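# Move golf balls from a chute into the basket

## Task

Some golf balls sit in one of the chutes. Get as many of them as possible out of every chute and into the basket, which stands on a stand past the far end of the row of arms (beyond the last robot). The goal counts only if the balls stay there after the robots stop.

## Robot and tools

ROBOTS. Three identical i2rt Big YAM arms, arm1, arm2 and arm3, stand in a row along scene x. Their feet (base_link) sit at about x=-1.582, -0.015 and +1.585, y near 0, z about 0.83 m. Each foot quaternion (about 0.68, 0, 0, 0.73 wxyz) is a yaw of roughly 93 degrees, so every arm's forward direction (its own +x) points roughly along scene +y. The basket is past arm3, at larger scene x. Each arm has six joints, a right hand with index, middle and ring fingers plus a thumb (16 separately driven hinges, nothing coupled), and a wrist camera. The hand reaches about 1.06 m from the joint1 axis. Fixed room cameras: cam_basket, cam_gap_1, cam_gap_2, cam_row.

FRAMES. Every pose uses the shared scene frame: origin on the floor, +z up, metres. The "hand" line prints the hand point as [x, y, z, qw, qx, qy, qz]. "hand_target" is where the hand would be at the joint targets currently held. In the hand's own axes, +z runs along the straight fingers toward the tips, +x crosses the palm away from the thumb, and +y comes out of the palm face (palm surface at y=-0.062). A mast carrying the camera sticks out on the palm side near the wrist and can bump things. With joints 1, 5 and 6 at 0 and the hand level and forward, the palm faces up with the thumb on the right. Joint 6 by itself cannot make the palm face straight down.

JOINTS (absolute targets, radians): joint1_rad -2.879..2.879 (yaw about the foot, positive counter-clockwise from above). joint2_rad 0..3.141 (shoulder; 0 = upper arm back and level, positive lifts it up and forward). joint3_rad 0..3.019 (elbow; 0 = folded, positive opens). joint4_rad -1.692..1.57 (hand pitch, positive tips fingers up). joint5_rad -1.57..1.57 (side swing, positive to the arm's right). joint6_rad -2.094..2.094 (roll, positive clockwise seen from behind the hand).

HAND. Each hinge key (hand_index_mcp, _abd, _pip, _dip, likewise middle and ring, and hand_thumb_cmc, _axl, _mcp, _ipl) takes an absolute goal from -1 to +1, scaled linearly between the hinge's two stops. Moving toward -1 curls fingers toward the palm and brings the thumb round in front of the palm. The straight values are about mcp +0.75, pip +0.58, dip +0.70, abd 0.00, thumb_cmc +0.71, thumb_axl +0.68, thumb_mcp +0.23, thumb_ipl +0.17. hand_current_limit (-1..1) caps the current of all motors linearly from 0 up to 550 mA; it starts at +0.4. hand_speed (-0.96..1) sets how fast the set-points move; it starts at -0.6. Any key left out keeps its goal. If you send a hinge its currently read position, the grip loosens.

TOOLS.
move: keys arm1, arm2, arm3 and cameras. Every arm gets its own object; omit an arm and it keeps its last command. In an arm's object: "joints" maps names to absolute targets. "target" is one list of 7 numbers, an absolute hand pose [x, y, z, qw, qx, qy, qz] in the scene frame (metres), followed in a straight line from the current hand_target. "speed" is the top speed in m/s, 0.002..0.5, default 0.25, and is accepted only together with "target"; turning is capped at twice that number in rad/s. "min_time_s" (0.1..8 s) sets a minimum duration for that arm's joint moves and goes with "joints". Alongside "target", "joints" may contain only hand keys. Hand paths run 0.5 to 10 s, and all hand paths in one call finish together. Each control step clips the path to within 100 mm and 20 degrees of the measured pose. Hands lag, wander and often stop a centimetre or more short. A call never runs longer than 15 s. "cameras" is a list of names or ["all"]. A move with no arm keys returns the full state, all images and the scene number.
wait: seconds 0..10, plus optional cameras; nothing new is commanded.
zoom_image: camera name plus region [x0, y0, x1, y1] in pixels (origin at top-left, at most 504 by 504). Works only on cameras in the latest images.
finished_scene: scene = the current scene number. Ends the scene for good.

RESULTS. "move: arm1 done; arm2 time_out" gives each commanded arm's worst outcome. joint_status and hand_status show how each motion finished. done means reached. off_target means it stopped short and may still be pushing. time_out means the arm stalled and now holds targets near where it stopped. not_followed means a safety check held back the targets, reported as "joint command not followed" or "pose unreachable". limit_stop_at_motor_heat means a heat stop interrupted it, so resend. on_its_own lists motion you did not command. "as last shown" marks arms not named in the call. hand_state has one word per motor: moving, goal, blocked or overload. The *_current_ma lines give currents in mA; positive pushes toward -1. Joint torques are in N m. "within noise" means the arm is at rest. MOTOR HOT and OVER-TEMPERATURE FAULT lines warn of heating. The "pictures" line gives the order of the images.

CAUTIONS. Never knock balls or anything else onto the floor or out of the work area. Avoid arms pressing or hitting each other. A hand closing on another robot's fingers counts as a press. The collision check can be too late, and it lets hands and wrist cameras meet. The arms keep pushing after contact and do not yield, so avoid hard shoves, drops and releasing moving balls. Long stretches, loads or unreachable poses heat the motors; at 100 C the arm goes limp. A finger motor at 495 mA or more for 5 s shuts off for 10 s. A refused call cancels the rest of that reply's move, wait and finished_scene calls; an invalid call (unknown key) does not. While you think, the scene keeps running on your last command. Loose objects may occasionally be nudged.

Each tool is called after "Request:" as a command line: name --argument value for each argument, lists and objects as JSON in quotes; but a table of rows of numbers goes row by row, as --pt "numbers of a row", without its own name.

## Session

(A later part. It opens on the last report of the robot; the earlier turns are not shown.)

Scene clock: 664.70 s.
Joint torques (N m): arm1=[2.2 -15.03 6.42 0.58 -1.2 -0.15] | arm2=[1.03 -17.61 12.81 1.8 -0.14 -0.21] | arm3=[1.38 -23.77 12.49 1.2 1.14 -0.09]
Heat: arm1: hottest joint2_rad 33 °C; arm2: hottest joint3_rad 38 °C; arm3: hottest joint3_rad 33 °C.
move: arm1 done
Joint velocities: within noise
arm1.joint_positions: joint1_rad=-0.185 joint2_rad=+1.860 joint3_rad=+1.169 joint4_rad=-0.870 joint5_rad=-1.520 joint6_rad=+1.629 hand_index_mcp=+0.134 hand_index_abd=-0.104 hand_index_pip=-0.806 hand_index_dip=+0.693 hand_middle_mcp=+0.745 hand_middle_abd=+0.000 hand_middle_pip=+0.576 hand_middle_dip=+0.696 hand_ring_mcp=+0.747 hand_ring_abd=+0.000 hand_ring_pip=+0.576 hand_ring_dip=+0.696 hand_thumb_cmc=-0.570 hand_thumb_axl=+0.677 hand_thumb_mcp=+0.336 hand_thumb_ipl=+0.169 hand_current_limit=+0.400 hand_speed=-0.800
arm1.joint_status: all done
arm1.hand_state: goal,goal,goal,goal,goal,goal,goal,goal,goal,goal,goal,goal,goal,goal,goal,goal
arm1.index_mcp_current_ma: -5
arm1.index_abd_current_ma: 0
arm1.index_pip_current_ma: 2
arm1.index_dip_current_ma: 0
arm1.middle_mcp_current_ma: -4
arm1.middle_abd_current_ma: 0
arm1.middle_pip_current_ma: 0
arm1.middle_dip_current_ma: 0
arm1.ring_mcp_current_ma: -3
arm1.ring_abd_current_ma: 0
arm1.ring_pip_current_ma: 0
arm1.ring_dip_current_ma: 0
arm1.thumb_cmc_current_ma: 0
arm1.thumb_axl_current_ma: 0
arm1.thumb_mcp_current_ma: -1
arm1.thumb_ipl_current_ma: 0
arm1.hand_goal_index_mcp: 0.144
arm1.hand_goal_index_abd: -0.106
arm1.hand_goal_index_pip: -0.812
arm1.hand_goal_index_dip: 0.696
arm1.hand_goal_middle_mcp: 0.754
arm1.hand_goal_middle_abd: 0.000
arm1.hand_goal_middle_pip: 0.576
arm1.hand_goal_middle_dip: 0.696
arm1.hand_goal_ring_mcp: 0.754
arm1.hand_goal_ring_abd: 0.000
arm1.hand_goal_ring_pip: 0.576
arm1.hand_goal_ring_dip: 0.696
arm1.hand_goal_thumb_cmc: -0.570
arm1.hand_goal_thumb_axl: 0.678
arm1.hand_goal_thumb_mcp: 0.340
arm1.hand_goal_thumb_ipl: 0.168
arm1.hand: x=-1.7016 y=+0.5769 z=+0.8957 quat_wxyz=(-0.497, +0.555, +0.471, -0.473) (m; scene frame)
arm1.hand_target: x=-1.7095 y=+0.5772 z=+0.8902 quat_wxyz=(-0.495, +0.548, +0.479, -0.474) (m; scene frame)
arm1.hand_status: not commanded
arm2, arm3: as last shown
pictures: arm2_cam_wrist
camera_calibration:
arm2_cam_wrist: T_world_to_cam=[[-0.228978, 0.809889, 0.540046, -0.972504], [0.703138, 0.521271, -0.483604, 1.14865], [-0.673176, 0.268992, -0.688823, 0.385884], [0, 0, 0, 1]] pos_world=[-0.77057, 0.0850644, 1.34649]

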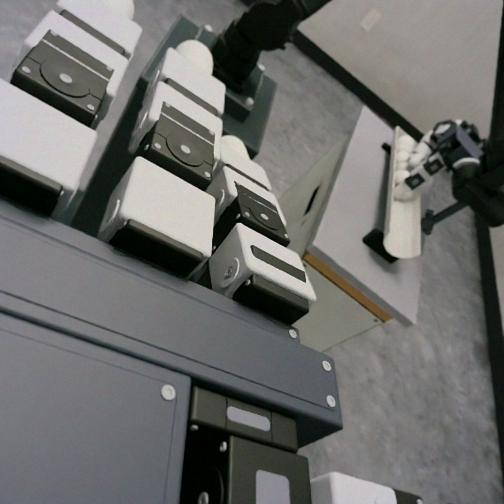

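Request:
move --arm1 '{"joints": {"hand_speed": -0.9, "hand_index_mcp": -0.13, "hand_index_pip": -0.46}}' --cameras '["arm2_cam_wrist"]'

Scene clock: 673.67 s.
Joint torques (N m): arm1=[1.9 -14.8 6.46 0.61 -1 -0.14] | arm2=[1.61 -17.26 12.9 1.78 -0.11 -0.2] | arm3=[1.32 -23.77 12.49 1.18 1.15 -0.09]
Heat: arm1: hottest joint2_rad 33 °C; arm2: hottest joint3_rad 39 °C; arm3: hottest joint3_rad 33 °C.
move: arm1 off_target
Joint velocities: within noise
arm1.joint_positions: joint1_rad=-0.181 joint2_rad=+1.860 joint3_rad=+1.169 joint4_rad=-0.870 joint5_rad=-1.525 joint6_rad=+1.629 hand_index_mcp=-0.139 hand_index_abd=-0.104 hand_index_pip=-0.501 hand_index_dip=+0.686 hand_middle_mcp=+0.745 hand_middle_abd=+0.000 hand_middle_pip=+0.576 hand_middle_dip=+0.696 hand_ring_mcp=+0.747 hand_ring_abd=+0.000 hand_ring_pip=+0.576 hand_ring_dip=+0.696 hand_thumb_cmc=-0.570 hand_thumb_axl=+0.677 hand_thumb_mcp=+0.336 hand_thumb_ipl=+0.169 hand_current_limit=+0.400 hand_speed=-0.900
arm1.joint_status: hand_index_pip off_target (ended at -0.501, target -0.460); the others done
arm1.hand_state: goal,goal,blocked,goal,goal,goal,goal,goal,goal,goal,goal,goal,goal,goal,goal,goal
arm1.index_mcp_current_ma: -4
arm1.index_abd_current_ma: 0
arm1.index_pip_current_ma: -48
arm1.index_dip_current_ma: -4
arm1.middle_mcp_current_ma: -4
arm1.middle_abd_current_ma: 0
arm1.middle_pip_current_ma: 0
arm1.middle_dip_current_ma: 0
arm1.ring_mcp_current_ma: -3
arm1.ring_abd_current_ma: 0
arm1.ring_pip_current_ma: 0
arm1.ring_dip_current_ma: 0
arm1.thumb_cmc_current_ma: 0
arm1.thumb_axl_current_ma: 0
arm1.thumb_mcp_current_ma: -1
arm1.thumb_ipl_current_ma: 0
arm1.hand_goal_index_mcp: -0.130
arm1.hand_goal_index_abd: -0.106
arm1.hand_goal_index_pip: -0.460
arm1.hand_goal_index_dip: 0.696
arm1.hand_goal_middle_mcp: 0.754
arm1.hand_goal_middle_abd: 0.000
arm1.hand_goal_middle_pip: 0.576
arm1.hand_goal_middle_dip: 0.696
arm1.hand_goal_ring_mcp: 0.754
arm1.hand_goal_ring_abd: 0.000
arm1.hand_goal_ring_pip: 0.576
arm1.hand_goal_ring_dip: 0.696
arm1.hand_goal_thumb_cmc: -0.570
arm1.hand_goal_thumb_axl: 0.678
arm1.hand_goal_thumb_mcp: 0.340
arm1.hand_goal_thumb_ipl: 0.168
arm1.hand: x=-1.7039 y=+0.5765 z=+0.8966 quat_wxyz=(-0.497, +0.552, +0.471, -0.475) (m; scene frame)
arm1.hand_target: x=-1.7094 y=+0.5772 z=+0.8903 quat_wxyz=(-0.495, +0.548, +0.479, -0.474) (m; scene frame)
arm1.hand_status: not commanded
arm2, arm3: as last shown
pictures: arm2_cam_wrist
camera_calibration:
arm2_cam_wrist: T_world_to_cam=[[-0.228978, 0.809889, 0.540046, -0.972504], [0.703138, 0.521271, -0.483604, 1.14865], [-0.673176, 0.268992, -0.688823, 0.385884], [0, 0, 0, 1]] pos_world=[-0.77057, 0.0850644, 1.34649]

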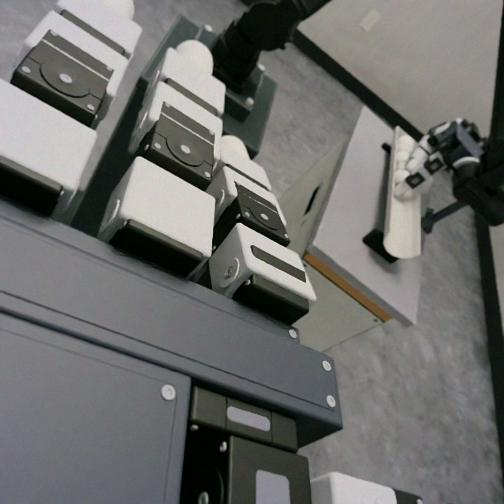

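Request:
zoom_image --camera "arm2_cam_wrist" --region '[370, 120, 450, 220]'

Scaled by 5.040.

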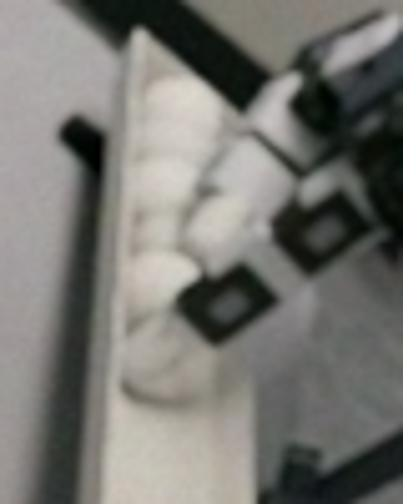

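Request:
move --arm1 '{"joints": {"hand_speed": -0.7, "hand_index_mcp": 0.144, "hand_index_pip": -0.812}}'

Request:
move --arm1 '{"joints": {"joint2_rad": 1.78, "joint3_rad": 1.28, "joint4_rad": -1.02, "joint5_rad": -1.52, "joint6_rad": 1.62}, "min_time_s": 2}'

Request:
move --arm1 '{"joints": {"joint1_rad": -0.150, "joint2_rad": 1.83, "joint3_rad": 1.217, "joint4_rad": -0.935}, "min_time_s": 2}'

Request:
move --arm1 '{"joints": {"joint2_rad": 1.878, "joint3_rad": 1.182, "joint4_rad": -0.862}, "min_time_s": 2}' --cameras '["arm2_cam_wrist"]'

Request:
zoom_image --camera "arm2_cam_wrist" --region '[370, 120, 450, 220]'

Scene clock: 705.10 s.
Joint torques (N m): arm1=[2.02 -14.92 6.41 0.58 -1.2 -0.14] | arm2=[1.26 -17.55 12.88 1.78 -0.13 -0.21] | arm3=[1.38 -23.71 12.48 1.18 1.14 -0.09]
Heat: arm1: hottest joint2_rad 33 °C; arm2: hottest joint3_rad 40 °C; arm3: hottest joint3_rad 34 °C.
move: arm1 done
Joint velocities: within noise
arm1.joint_positions: joint1_rad=-0.181 joint2_rad=+1.861 joint3_rad=+1.169 joint4_rad=-0.870 joint5_rad=-1.520 joint6_rad=+1.629 hand_index_mcp=+0.134 hand_index_abd=-0.104 hand_index_pip=-0.806 hand_index_dip=+0.693 hand_middle_mcp=+0.745 hand_middle_abd=+0.000 hand_middle_pip=+0.576 hand_middle_dip=+0.696 hand_ring_mcp=+0.747 hand_ring_abd=+0.000 hand_ring_pip=+0.576 hand_ring_dip=+0.696 hand_thumb_cmc=-0.570 hand_thumb_axl=+0.677 hand_thumb_mcp=+0.336 hand_thumb_ipl=+0.169 hand_current_limit=+0.400 hand_speed=-0.700
arm1.joint_status: all done
arm1.hand_state: goal,goal,goal,goal,goal,goal,goal,goal,goal,goal,goal,goal,goal,goal,goal,goal
arm1.index_mcp_current_ma: -5
arm1.index_abd_current_ma: 0
arm1.index_pip_current_ma: 2
arm1.index_dip_current_ma: 0
arm1.middle_mcp_current_ma: -4
arm1.middle_abd_current_ma: 0
arm1.middle_pip_current_ma: 0
arm1.middle_dip_current_ma: 0
arm1.ring_mcp_current_ma: -3
arm1.ring_abd_current_ma: 0
arm1.ring_pip_current_ma: 0
arm1.ring_dip_current_ma: 0
arm1.thumb_cmc_current_ma: 0
arm1.thumb_axl_current_ma: 0
arm1.thumb_mcp_current_ma: -1
arm1.thumb_ipl_current_ma: 0
arm1.hand_goal_index_mcp: 0.144
arm1.hand_goal_index_abd: -0.106
arm1.hand_goal_index_pip: -0.812
arm1.hand_goal_index_dip: 0.696
arm1.hand_goal_middle_mcp: 0.754
arm1.hand_goal_middle_abd: 0.000
arm1.hand_goal_middle_pip: 0.576
arm1.hand_goal_middle_dip: 0.696
arm1.hand_goal_ring_mcp: 0.754
arm1.hand_goal_ring_abd: 0.000
arm1.hand_goal_ring_pip: 0.576
arm1.hand_goal_ring_dip: 0.696
arm1.hand_goal_thumb_cmc: -0.570
arm1.hand_goal_thumb_axl: 0.678
arm1.hand_goal_thumb_mcp: 0.340
arm1.hand_goal_thumb_ipl: 0.168
arm1.hand: x=-1.7035 y=+0.5764 z=+0.8952 quat_wxyz=(-0.496, +0.554, +0.472, -0.474) (m; scene frame)
arm1.hand_target: x=-1.7094 y=+0.5772 z=+0.8902 quat_wxyz=(-0.495, +0.548, +0.479, -0.474) (m; scene frame)
arm1.hand_status: not commanded
arm2, arm3: as last shown
pictures: none

Scene clock: 707.53 s.
Joint torques (N m): arm1=[1.9 -17.32 10.51 -0.49 -1.21 -0.13] | arm2=[1.67 -17.61 12.86 1.83 -0.14 -0.19] | arm3=[1.38 -23.77 12.48 1.2 1.14 -0.09]
Heat: arm1: hottest joint2_rad 33 °C; arm2: hottest joint3_rad 40 °C; arm3: hottest joint3_rad 34 °C.
move: arm1 done
Joint velocities: within noise
arm1.joint_positions: joint1_rad=-0.181 joint2_rad=+1.801 joint3_rad=+1.235 joint4_rad=-1.009 joint5_rad=-1.520 joint6_rad=+1.629 hand_index_mcp=+0.134 hand_index_abd=-0.104 hand_index_pip=-0.806 hand_index_dip=+0.693 hand_middle_mcp=+0.745 hand_middle_abd=+0.000 hand_middle_pip=+0.576 hand_middle_dip=+0.696 hand_ring_mcp=+0.747 hand_ring_abd=+0.000 hand_ring_pip=+0.576 hand_ring_dip=+0.696 hand_thumb_cmc=-0.570 hand_thumb_axl=+0.677 hand_thumb_mcp=+0.336 hand_thumb_ipl=+0.169 hand_current_limit=+0.400 hand_speed=-0.700
arm1.joint_status: all done
arm1.hand_state: goal,goal,goal,goal,goal,goal,goal,goal,goal,goal,goal,goal,goal,goal,goal,goal
arm1.index_mcp_current_ma: -5
arm1.index_abd_current_ma: 0
arm1.index_pip_current_ma: 2
arm1.index_dip_current_ma: 0
arm1.middle_mcp_current_ma: -4
arm1.middle_abd_current_ma: 0
arm1.middle_pip_current_ma: 0
arm1.middle_dip_current_ma: 0
arm1.ring_mcp_current_ma: -3
arm1.ring_abd_current_ma: 0
arm1.ring_pip_current_ma: 0
arm1.ring_dip_current_ma: 0
arm1.thumb_cmc_current_ma: 0
arm1.thumb_axl_current_ma: 0
arm1.thumb_mcp_current_ma: -1
arm1.thumb_ipl_current_ma: 0
arm1.hand_goal_index_mcp: 0.144
arm1.hand_goal_index_abd: -0.106
arm1.hand_goal_index_pip: -0.812
arm1.hand_goal_index_dip: 0.696
arm1.hand_goal_middle_mcp: 0.754
arm1.hand_goal_middle_abd: 0.000
arm1.hand_goal_middle_pip: 0.576
arm1.hand_goal_middle_dip: 0.696
arm1.hand_goal_ring_mcp: 0.754
arm1.hand_goal_ring_abd: 0.000
arm1.hand_goal_ring_pip: 0.576
arm1.hand_goal_ring_dip: 0.696
arm1.hand_goal_thumb_cmc: -0.570
arm1.hand_goal_thumb_axl: 0.678
arm1.hand_goal_thumb_mcp: 0.340
arm1.hand_goal_thumb_ipl: 0.168
arm1.hand: x=-1.7033 y=+0.5823 z=+0.9441 quat_wxyz=(-0.492, +0.557, +0.469, -0.477) (m; scene frame)
arm1.hand_target: x=-1.7084 y=+0.5959 z=+0.9672 quat_wxyz=(-0.505, +0.539, +0.489, -0.464) (m; scene frame)
arm1.hand_status: not commanded
arm2, arm3: as last shown
pictures: none

Scene clock: 709.87 s.
Joint torques (N m): arm1=[2.37 -14.92 6.99 0.62 -1.2 -0.14] | arm2=[1.08 -17.61 12.82 1.77 -0.14 -0.19] | arm3=[1.44 -23.77 12.51 1.2 1.14 -0.09]
Heat: arm1: hottest joint2_rad 33 °C; arm2: hottest joint3_rad 40 °C; arm3: hottest joint3_rad 34 °C.
move: arm1 done
Joint velocities: within noise
arm1.joint_positions: joint1_rad=-0.167 joint2_rad=+1.819 joint3_rad=+1.216 joint4_rad=-0.948 joint5_rad=-1.520 joint6_rad=+1.629 hand_index_mcp=+0.134 hand_index_abd=-0.104 hand_index_pip=-0.806 hand_index_dip=+0.693 hand_middle_mcp=+0.745 hand_middle_abd=+0.000 hand_middle_pip=+0.576 hand_middle_dip=+0.696 hand_ring_mcp=+0.747 hand_ring_abd=+0.000 hand_ring_pip=+0.576 hand_ring_dip=+0.696 hand_thumb_cmc=-0.570 hand_thumb_axl=+0.677 hand_thumb_mcp=+0.336 hand_thumb_ipl=+0.169 hand_current_limit=+0.400 hand_speed=-0.700
arm1.joint_status: all done
arm1.hand_state: goal,goal,goal,goal,goal,goal,goal,goal,goal,goal,goal,goal,goal,goal,goal,goal
arm1.index_mcp_current_ma: -5
arm1.index_abd_current_ma: 0
arm1.index_pip_current_ma: 2
arm1.index_dip_current_ma: 0
arm1.middle_mcp_current_ma: -4
arm1.middle_abd_current_ma: 0
arm1.middle_pip_current_ma: 0
arm1.middle_dip_current_ma: 0
arm1.ring_mcp_current_ma: -3
arm1.ring_abd_current_ma: 0
arm1.ring_pip_current_ma: 0
arm1.ring_dip_current_ma: 0
arm1.thumb_cmc_current_ma: 0
arm1.thumb_axl_current_ma: 0
arm1.thumb_mcp_current_ma: -1
arm1.thumb_ipl_current_ma: 0
arm1.hand_goal_index_mcp: 0.144
arm1.hand_goal_index_abd: -0.106
arm1.hand_goal_index_pip: -0.812
arm1.hand_goal_index_dip: 0.696
arm1.hand_goal_middle_mcp: 0.754
arm1.hand_goal_middle_abd: 0.000
arm1.hand_goal_middle_pip: 0.576
arm1.hand_goal_middle_dip: 0.696
arm1.hand_goal_ring_mcp: 0.754
arm1.hand_goal_ring_abd: 0.000
arm1.hand_goal_ring_pip: 0.576
arm1.hand_goal_ring_dip: 0.696
arm1.hand_goal_thumb_cmc: -0.570
arm1.hand_goal_thumb_axl: 0.678
arm1.hand_goal_thumb_mcp: 0.340
arm1.hand_goal_thumb_ipl: 0.168
arm1.hand: x=-1.7098 y=+0.5826 z=+0.9286 quat_wxyz=(-0.495, +0.548, +0.479, -0.475) (m; scene frame)
arm1.hand_target: x=-1.7178 y=+0.5834 z=+0.9235 quat_wxyz=(-0.494, +0.541, +0.487, -0.476) (m; scene frame)
arm1.hand_status: not commanded
arm2, arm3: as last shown
pictures: none

Scene clock: 712.20 s.
Joint torques (N m): arm1=[2.08 -14.97 6.39 0.62 -1.21 -0.14] | arm2=[1.2 -17.9 12.94 1.78 -0.14 -0.22] | arm3=[1.32 -23.77 12.49 1.18 1.14 -0.09]
Heat: arm1: hottest joint2_rad 33 °C; arm2: hottest joint3_rad 40 °C; arm3: hottest joint3_rad 34 °C.
move: arm1 done
Joint velocities: within noise
arm1.joint_positions: joint1_rad=-0.167 joint2_rad=+1.866 joint3_rad=+1.182 joint4_rad=-0.874 joint5_rad=-1.520 joint6_rad=+1.629 hand_index_mcp=+0.134 hand_index_abd=-0.104 hand_index_pip=-0.806 hand_index_dip=+0.693 hand_middle_mcp=+0.745 hand_middle_abd=+0.000 hand_middle_pip=+0.576 hand_middle_dip=+0.696 hand_ring_mcp=+0.747 hand_ring_abd=+0.000 hand_ring_pip=+0.576 hand_ring_dip=+0.696 hand_thumb_cmc=-0.570 hand_thumb_axl=+0.677 hand_thumb_mcp=+0.339 hand_thumb_ipl=+0.169 hand_current_limit=+0.400 hand_speed=-0.700
arm1.joint_status: all done
arm1.hand_state: goal,goal,goal,goal,goal,goal,goal,goal,goal,goal,goal,goal,goal,goal,goal,goal
arm1.index_mcp_current_ma: -5
arm1.index_abd_current_ma: 0
arm1.index_pip_current_ma: 2
arm1.index_dip_current_ma: 0
arm1.middle_mcp_current_ma: -4
arm1.middle_abd_current_ma: 0
arm1.middle_pip_current_ma: 0
arm1.middle_dip_current_ma: 0
arm1.ring_mcp_current_ma: -3
arm1.ring_abd_current_ma: 0
arm1.ring_pip_current_ma: 0
arm1.ring_dip_current_ma: 0
arm1.thumb_cmc_current_ma: 0
arm1.thumb_axl_current_ma: 0
arm1.thumb_mcp_current_ma: 0
arm1.thumb_ipl_current_ma: 0
arm1.hand_goal_index_mcp: 0.144
arm1.hand_goal_index_abd: -0.106
arm1.hand_goal_index_pip: -0.812
arm1.hand_goal_index_dip: 0.696
arm1.hand_goal_middle_mcp: 0.754
arm1.hand_goal_middle_abd: 0.000
arm1.hand_goal_middle_pip: 0.576
arm1.hand_goal_middle_dip: 0.696
arm1.hand_goal_ring_mcp: 0.754
arm1.hand_goal_ring_abd: 0.000
arm1.hand_goal_ring_pip: 0.576
arm1.hand_goal_ring_dip: 0.696
arm1.hand_goal_thumb_cmc: -0.570
arm1.hand_goal_thumb_axl: 0.678
arm1.hand_goal_thumb_mcp: 0.340
arm1.hand_goal_thumb_ipl: 0.168
arm1.hand: x=-1.7098 y=+0.5788 z=+0.8964 quat_wxyz=(-0.493, +0.550, +0.477, -0.477) (m; scene frame)
arm1.hand_target: x=-1.7177 y=+0.5786 z=+0.8903 quat_wxyz=(-0.491, +0.544, +0.484, -0.479) (m; scene frame)
arm1.hand_status: not commanded
arm2, arm3: as last shown
pictures: arm2_cam_wrist
camera_calibration:
arm2_cam_wrist: T_world_to_cam=[[-0.228978, 0.809889, 0.540046, -0.972504], [0.703138, 0.521271, -0.483604, 1.14865], [-0.673176, 0.268992, -0.688823, 0.385884], [0, 0, 0, 1]] pos_world=[-0.77057, 0.0850644, 1.34649]

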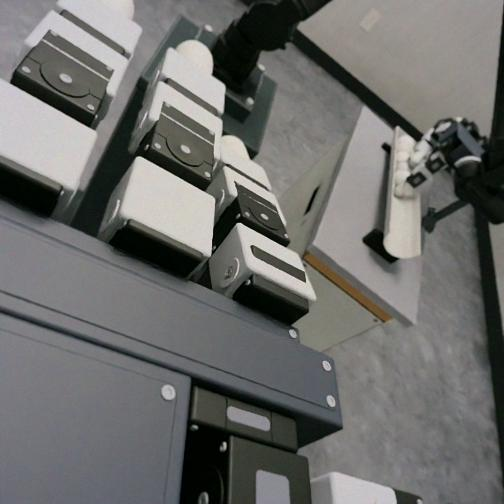

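Scaled by 5.040.

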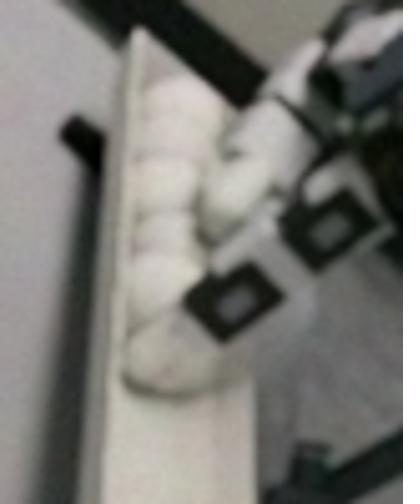

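Request:
move --arm1 '{"joints": {"hand_speed": -0.9, "hand_thumb_mcp": 0.24}}' --cameras '["arm2_cam_wrist"]'

Request:
zoom_image --camera "arm2_cam_wrist" --region '[380, 130, 430, 210]'

Scene clock: 731.67 s.
Joint torques (N m): arm1=[2.2 -14.97 6.41 0.64 -1.37 -0.13] | arm2=[1.49 -17.73 12.86 1.78 -0.14 -0.24] | arm3=[1.38 -23.77 12.52 1.18 1.14 -0.09]
Heat: arm1: hottest joint2_rad 33 °C; arm2: hottest joint3_rad 41 °C; arm3: hottest joint3_rad 34 °C.
move: arm1 off_target
Joint velocities: within noise
arm1.joint_positions: joint1_rad=-0.167 joint2_rad=+1.866 joint3_rad=+1.182 joint4_rad=-0.874 joint5_rad=-1.516 joint6_rad=+1.628 hand_index_mcp=+0.135 hand_index_abd=-0.104 hand_index_pip=-0.806 hand_index_dip=+0.693 hand_middle_mcp=+0.745 hand_middle_abd=+0.000 hand_middle_pip=+0.576 hand_middle_dip=+0.696 hand_ring_mcp=+0.747 hand_ring_abd=+0.000 hand_ring_pip=+0.576 hand_ring_dip=+0.696 hand_thumb_cmc=-0.575 hand_thumb_axl=+0.677 hand_thumb_mcp=+0.268 hand_thumb_ipl=+0.175 hand_current_limit=+0.400 hand_speed=-0.900
arm1.joint_status: hand_thumb_mcp off_target (ended at +0.268, target +0.240); the others done
arm1.hand_state: goal,goal,goal,goal,goal,goal,goal,goal,goal,goal,goal,goal,goal,goal,blocked,goal
arm1.index_mcp_current_ma: -5
arm1.index_abd_current_ma: 0
arm1.index_pip_current_ma: 2
arm1.index_dip_current_ma: 0
arm1.middle_mcp_current_ma: -4
arm1.middle_abd_current_ma: 0
arm1.middle_pip_current_ma: 0
arm1.middle_dip_current_ma: 0
arm1.ring_mcp_current_ma: -3
arm1.ring_abd_current_ma: 0
arm1.ring_pip_current_ma: 0
arm1.ring_dip_current_ma: 0
arm1.thumb_cmc_current_ma: -2
arm1.thumb_axl_current_ma: 0
arm1.thumb_mcp_current_ma: 40
arm1.thumb_ipl_current_ma: 4
arm1.hand_goal_index_mcp: 0.144
arm1.hand_goal_index_abd: -0.106
arm1.hand_goal_index_pip: -0.812
arm1.hand_goal_index_dip: 0.696
arm1.hand_goal_middle_mcp: 0.754
arm1.hand_goal_middle_abd: 0.000
arm1.hand_goal_middle_pip: 0.576
arm1.hand_goal_middle_dip: 0.696
arm1.hand_goal_ring_mcp: 0.754
arm1.hand_goal_ring_abd: 0.000
arm1.hand_goal_ring_pip: 0.576
arm1.hand_goal_ring_dip: 0.696
arm1.hand_goal_thumb_cmc: -0.570
arm1.hand_goal_thumb_axl: 0.678
arm1.hand_goal_thumb_mcp: 0.240
arm1.hand_goal_thumb_ipl: 0.168
arm1.hand: x=-1.7094 y=+0.5788 z=+0.8957 quat_wxyz=(-0.492, +0.551, +0.478, -0.476) (m; scene frame)
arm1.hand_target: x=-1.7177 y=+0.5786 z=+0.8903 quat_wxyz=(-0.491, +0.544, +0.484, -0.479) (m; scene frame)
arm1.hand_status: not commanded
arm2.joint_positions: joint1_rad=+1.309 joint2_rad=+2.085 joint3_rad=+2.032 joint4_rad=-0.096 joint5_rad=-0.401 joint6_rad=+0.009 hand_index_mcp=+0.959 hand_index_abd=+0.001 hand_index_pip=+0.576 hand_index_dip=+0.694 hand_middle_mcp=+0.758 hand_middle_abd=-0.002 hand_middle_pip=+0.576 hand_middle_dip=+0.694 hand_ring_mcp=+0.760 hand_ring_abd=+0.001 hand_ring_pip=+0.576 hand_ring_dip=+0.693 hand_thumb_cmc=+0.722 hand_thumb_axl=+0.677 hand_thumb_mcp=+0.226 hand_thumb_ipl=+0.168 hand_current_limit=+0.400 hand_speed=-0.600
arm2.joint_status: not commanded
arm2.hand_state: goal,goal,goal,goal,goal,goal,goal,goal,goal,goal,goal,goal,goal,goal,goal,goal
arm2.index_mcp_current_ma: 44
arm2.index_abd_current_ma: 2
arm2.index_pip_current_ma: 1
arm2.index_dip_current_ma: -10
arm2.middle_mcp_current_ma: 41
arm2.middle_abd_current_ma: -7
arm2.middle_pip_current_ma: 0
arm2.middle_dip_current_ma: -10
arm2.ring_mcp_current_ma: 47
arm2.ring_abd_current_ma: 2
arm2.ring_pip_current_ma: 0
arm2.ring_dip_current_ma: -12
arm2.thumb_cmc_current_ma: 35
arm2.thumb_axl_current_ma: -4
arm2.thumb_mcp_current_ma: -2
arm2.thumb_ipl_current_ma: -2
arm2.hand_goal_index_mcp: 0.950
arm2.hand_goal_index_abd: 0.000
arm2.hand_goal_index_pip: 0.576
arm2.hand_goal_index_dip: 0.696
arm2.hand_goal_middle_mcp: 0.750
arm2.hand_goal_middle_abd: 0.000
arm2.hand_goal_middle_pip: 0.576
arm2.hand_goal_middle_dip: 0.696
arm2.hand_goal_ring_mcp: 0.750
arm2.hand_goal_ring_abd: 0.000
arm2.hand_goal_ring_pip: 0.576
arm2.hand_goal_ring_dip: 0.696
arm2.hand_goal_thumb_cmc: 0.714
arm2.hand_goal_thumb_axl: 0.678
arm2.hand_goal_thumb_mcp: 0.226
arm2.hand_goal_thumb_ipl: 0.168
arm2.hand: x=-0.8999 y=+0.1208 z=+1.3003 quat_wxyz=(-0.525, -0.562, +0.495, +0.404) (m; scene frame)
arm2.hand_target: x=-0.9005 y=+0.1285 z=+1.3291 quat_wxyz=(-0.530, -0.555, +0.481, +0.424) (m; scene frame)
arm2.hand_status: not commanded
arm3: as last shown
pictures: arm2_cam_wrist
camera_calibration:
arm2_cam_wrist: T_world_to_cam=[[-0.228978, 0.809889, 0.540046, -0.972504], [0.703138, 0.521271, -0.483604, 1.14865], [-0.673176, 0.268992, -0.688823, 0.385884], [0, 0, 0, 1]] pos_world=[-0.77057, 0.0850644, 1.34649]

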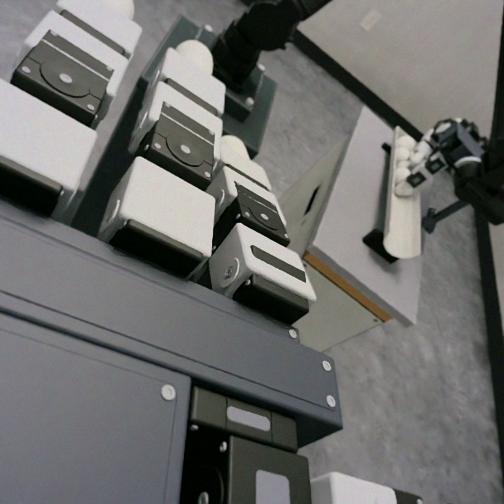

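Scaled by 6.300.

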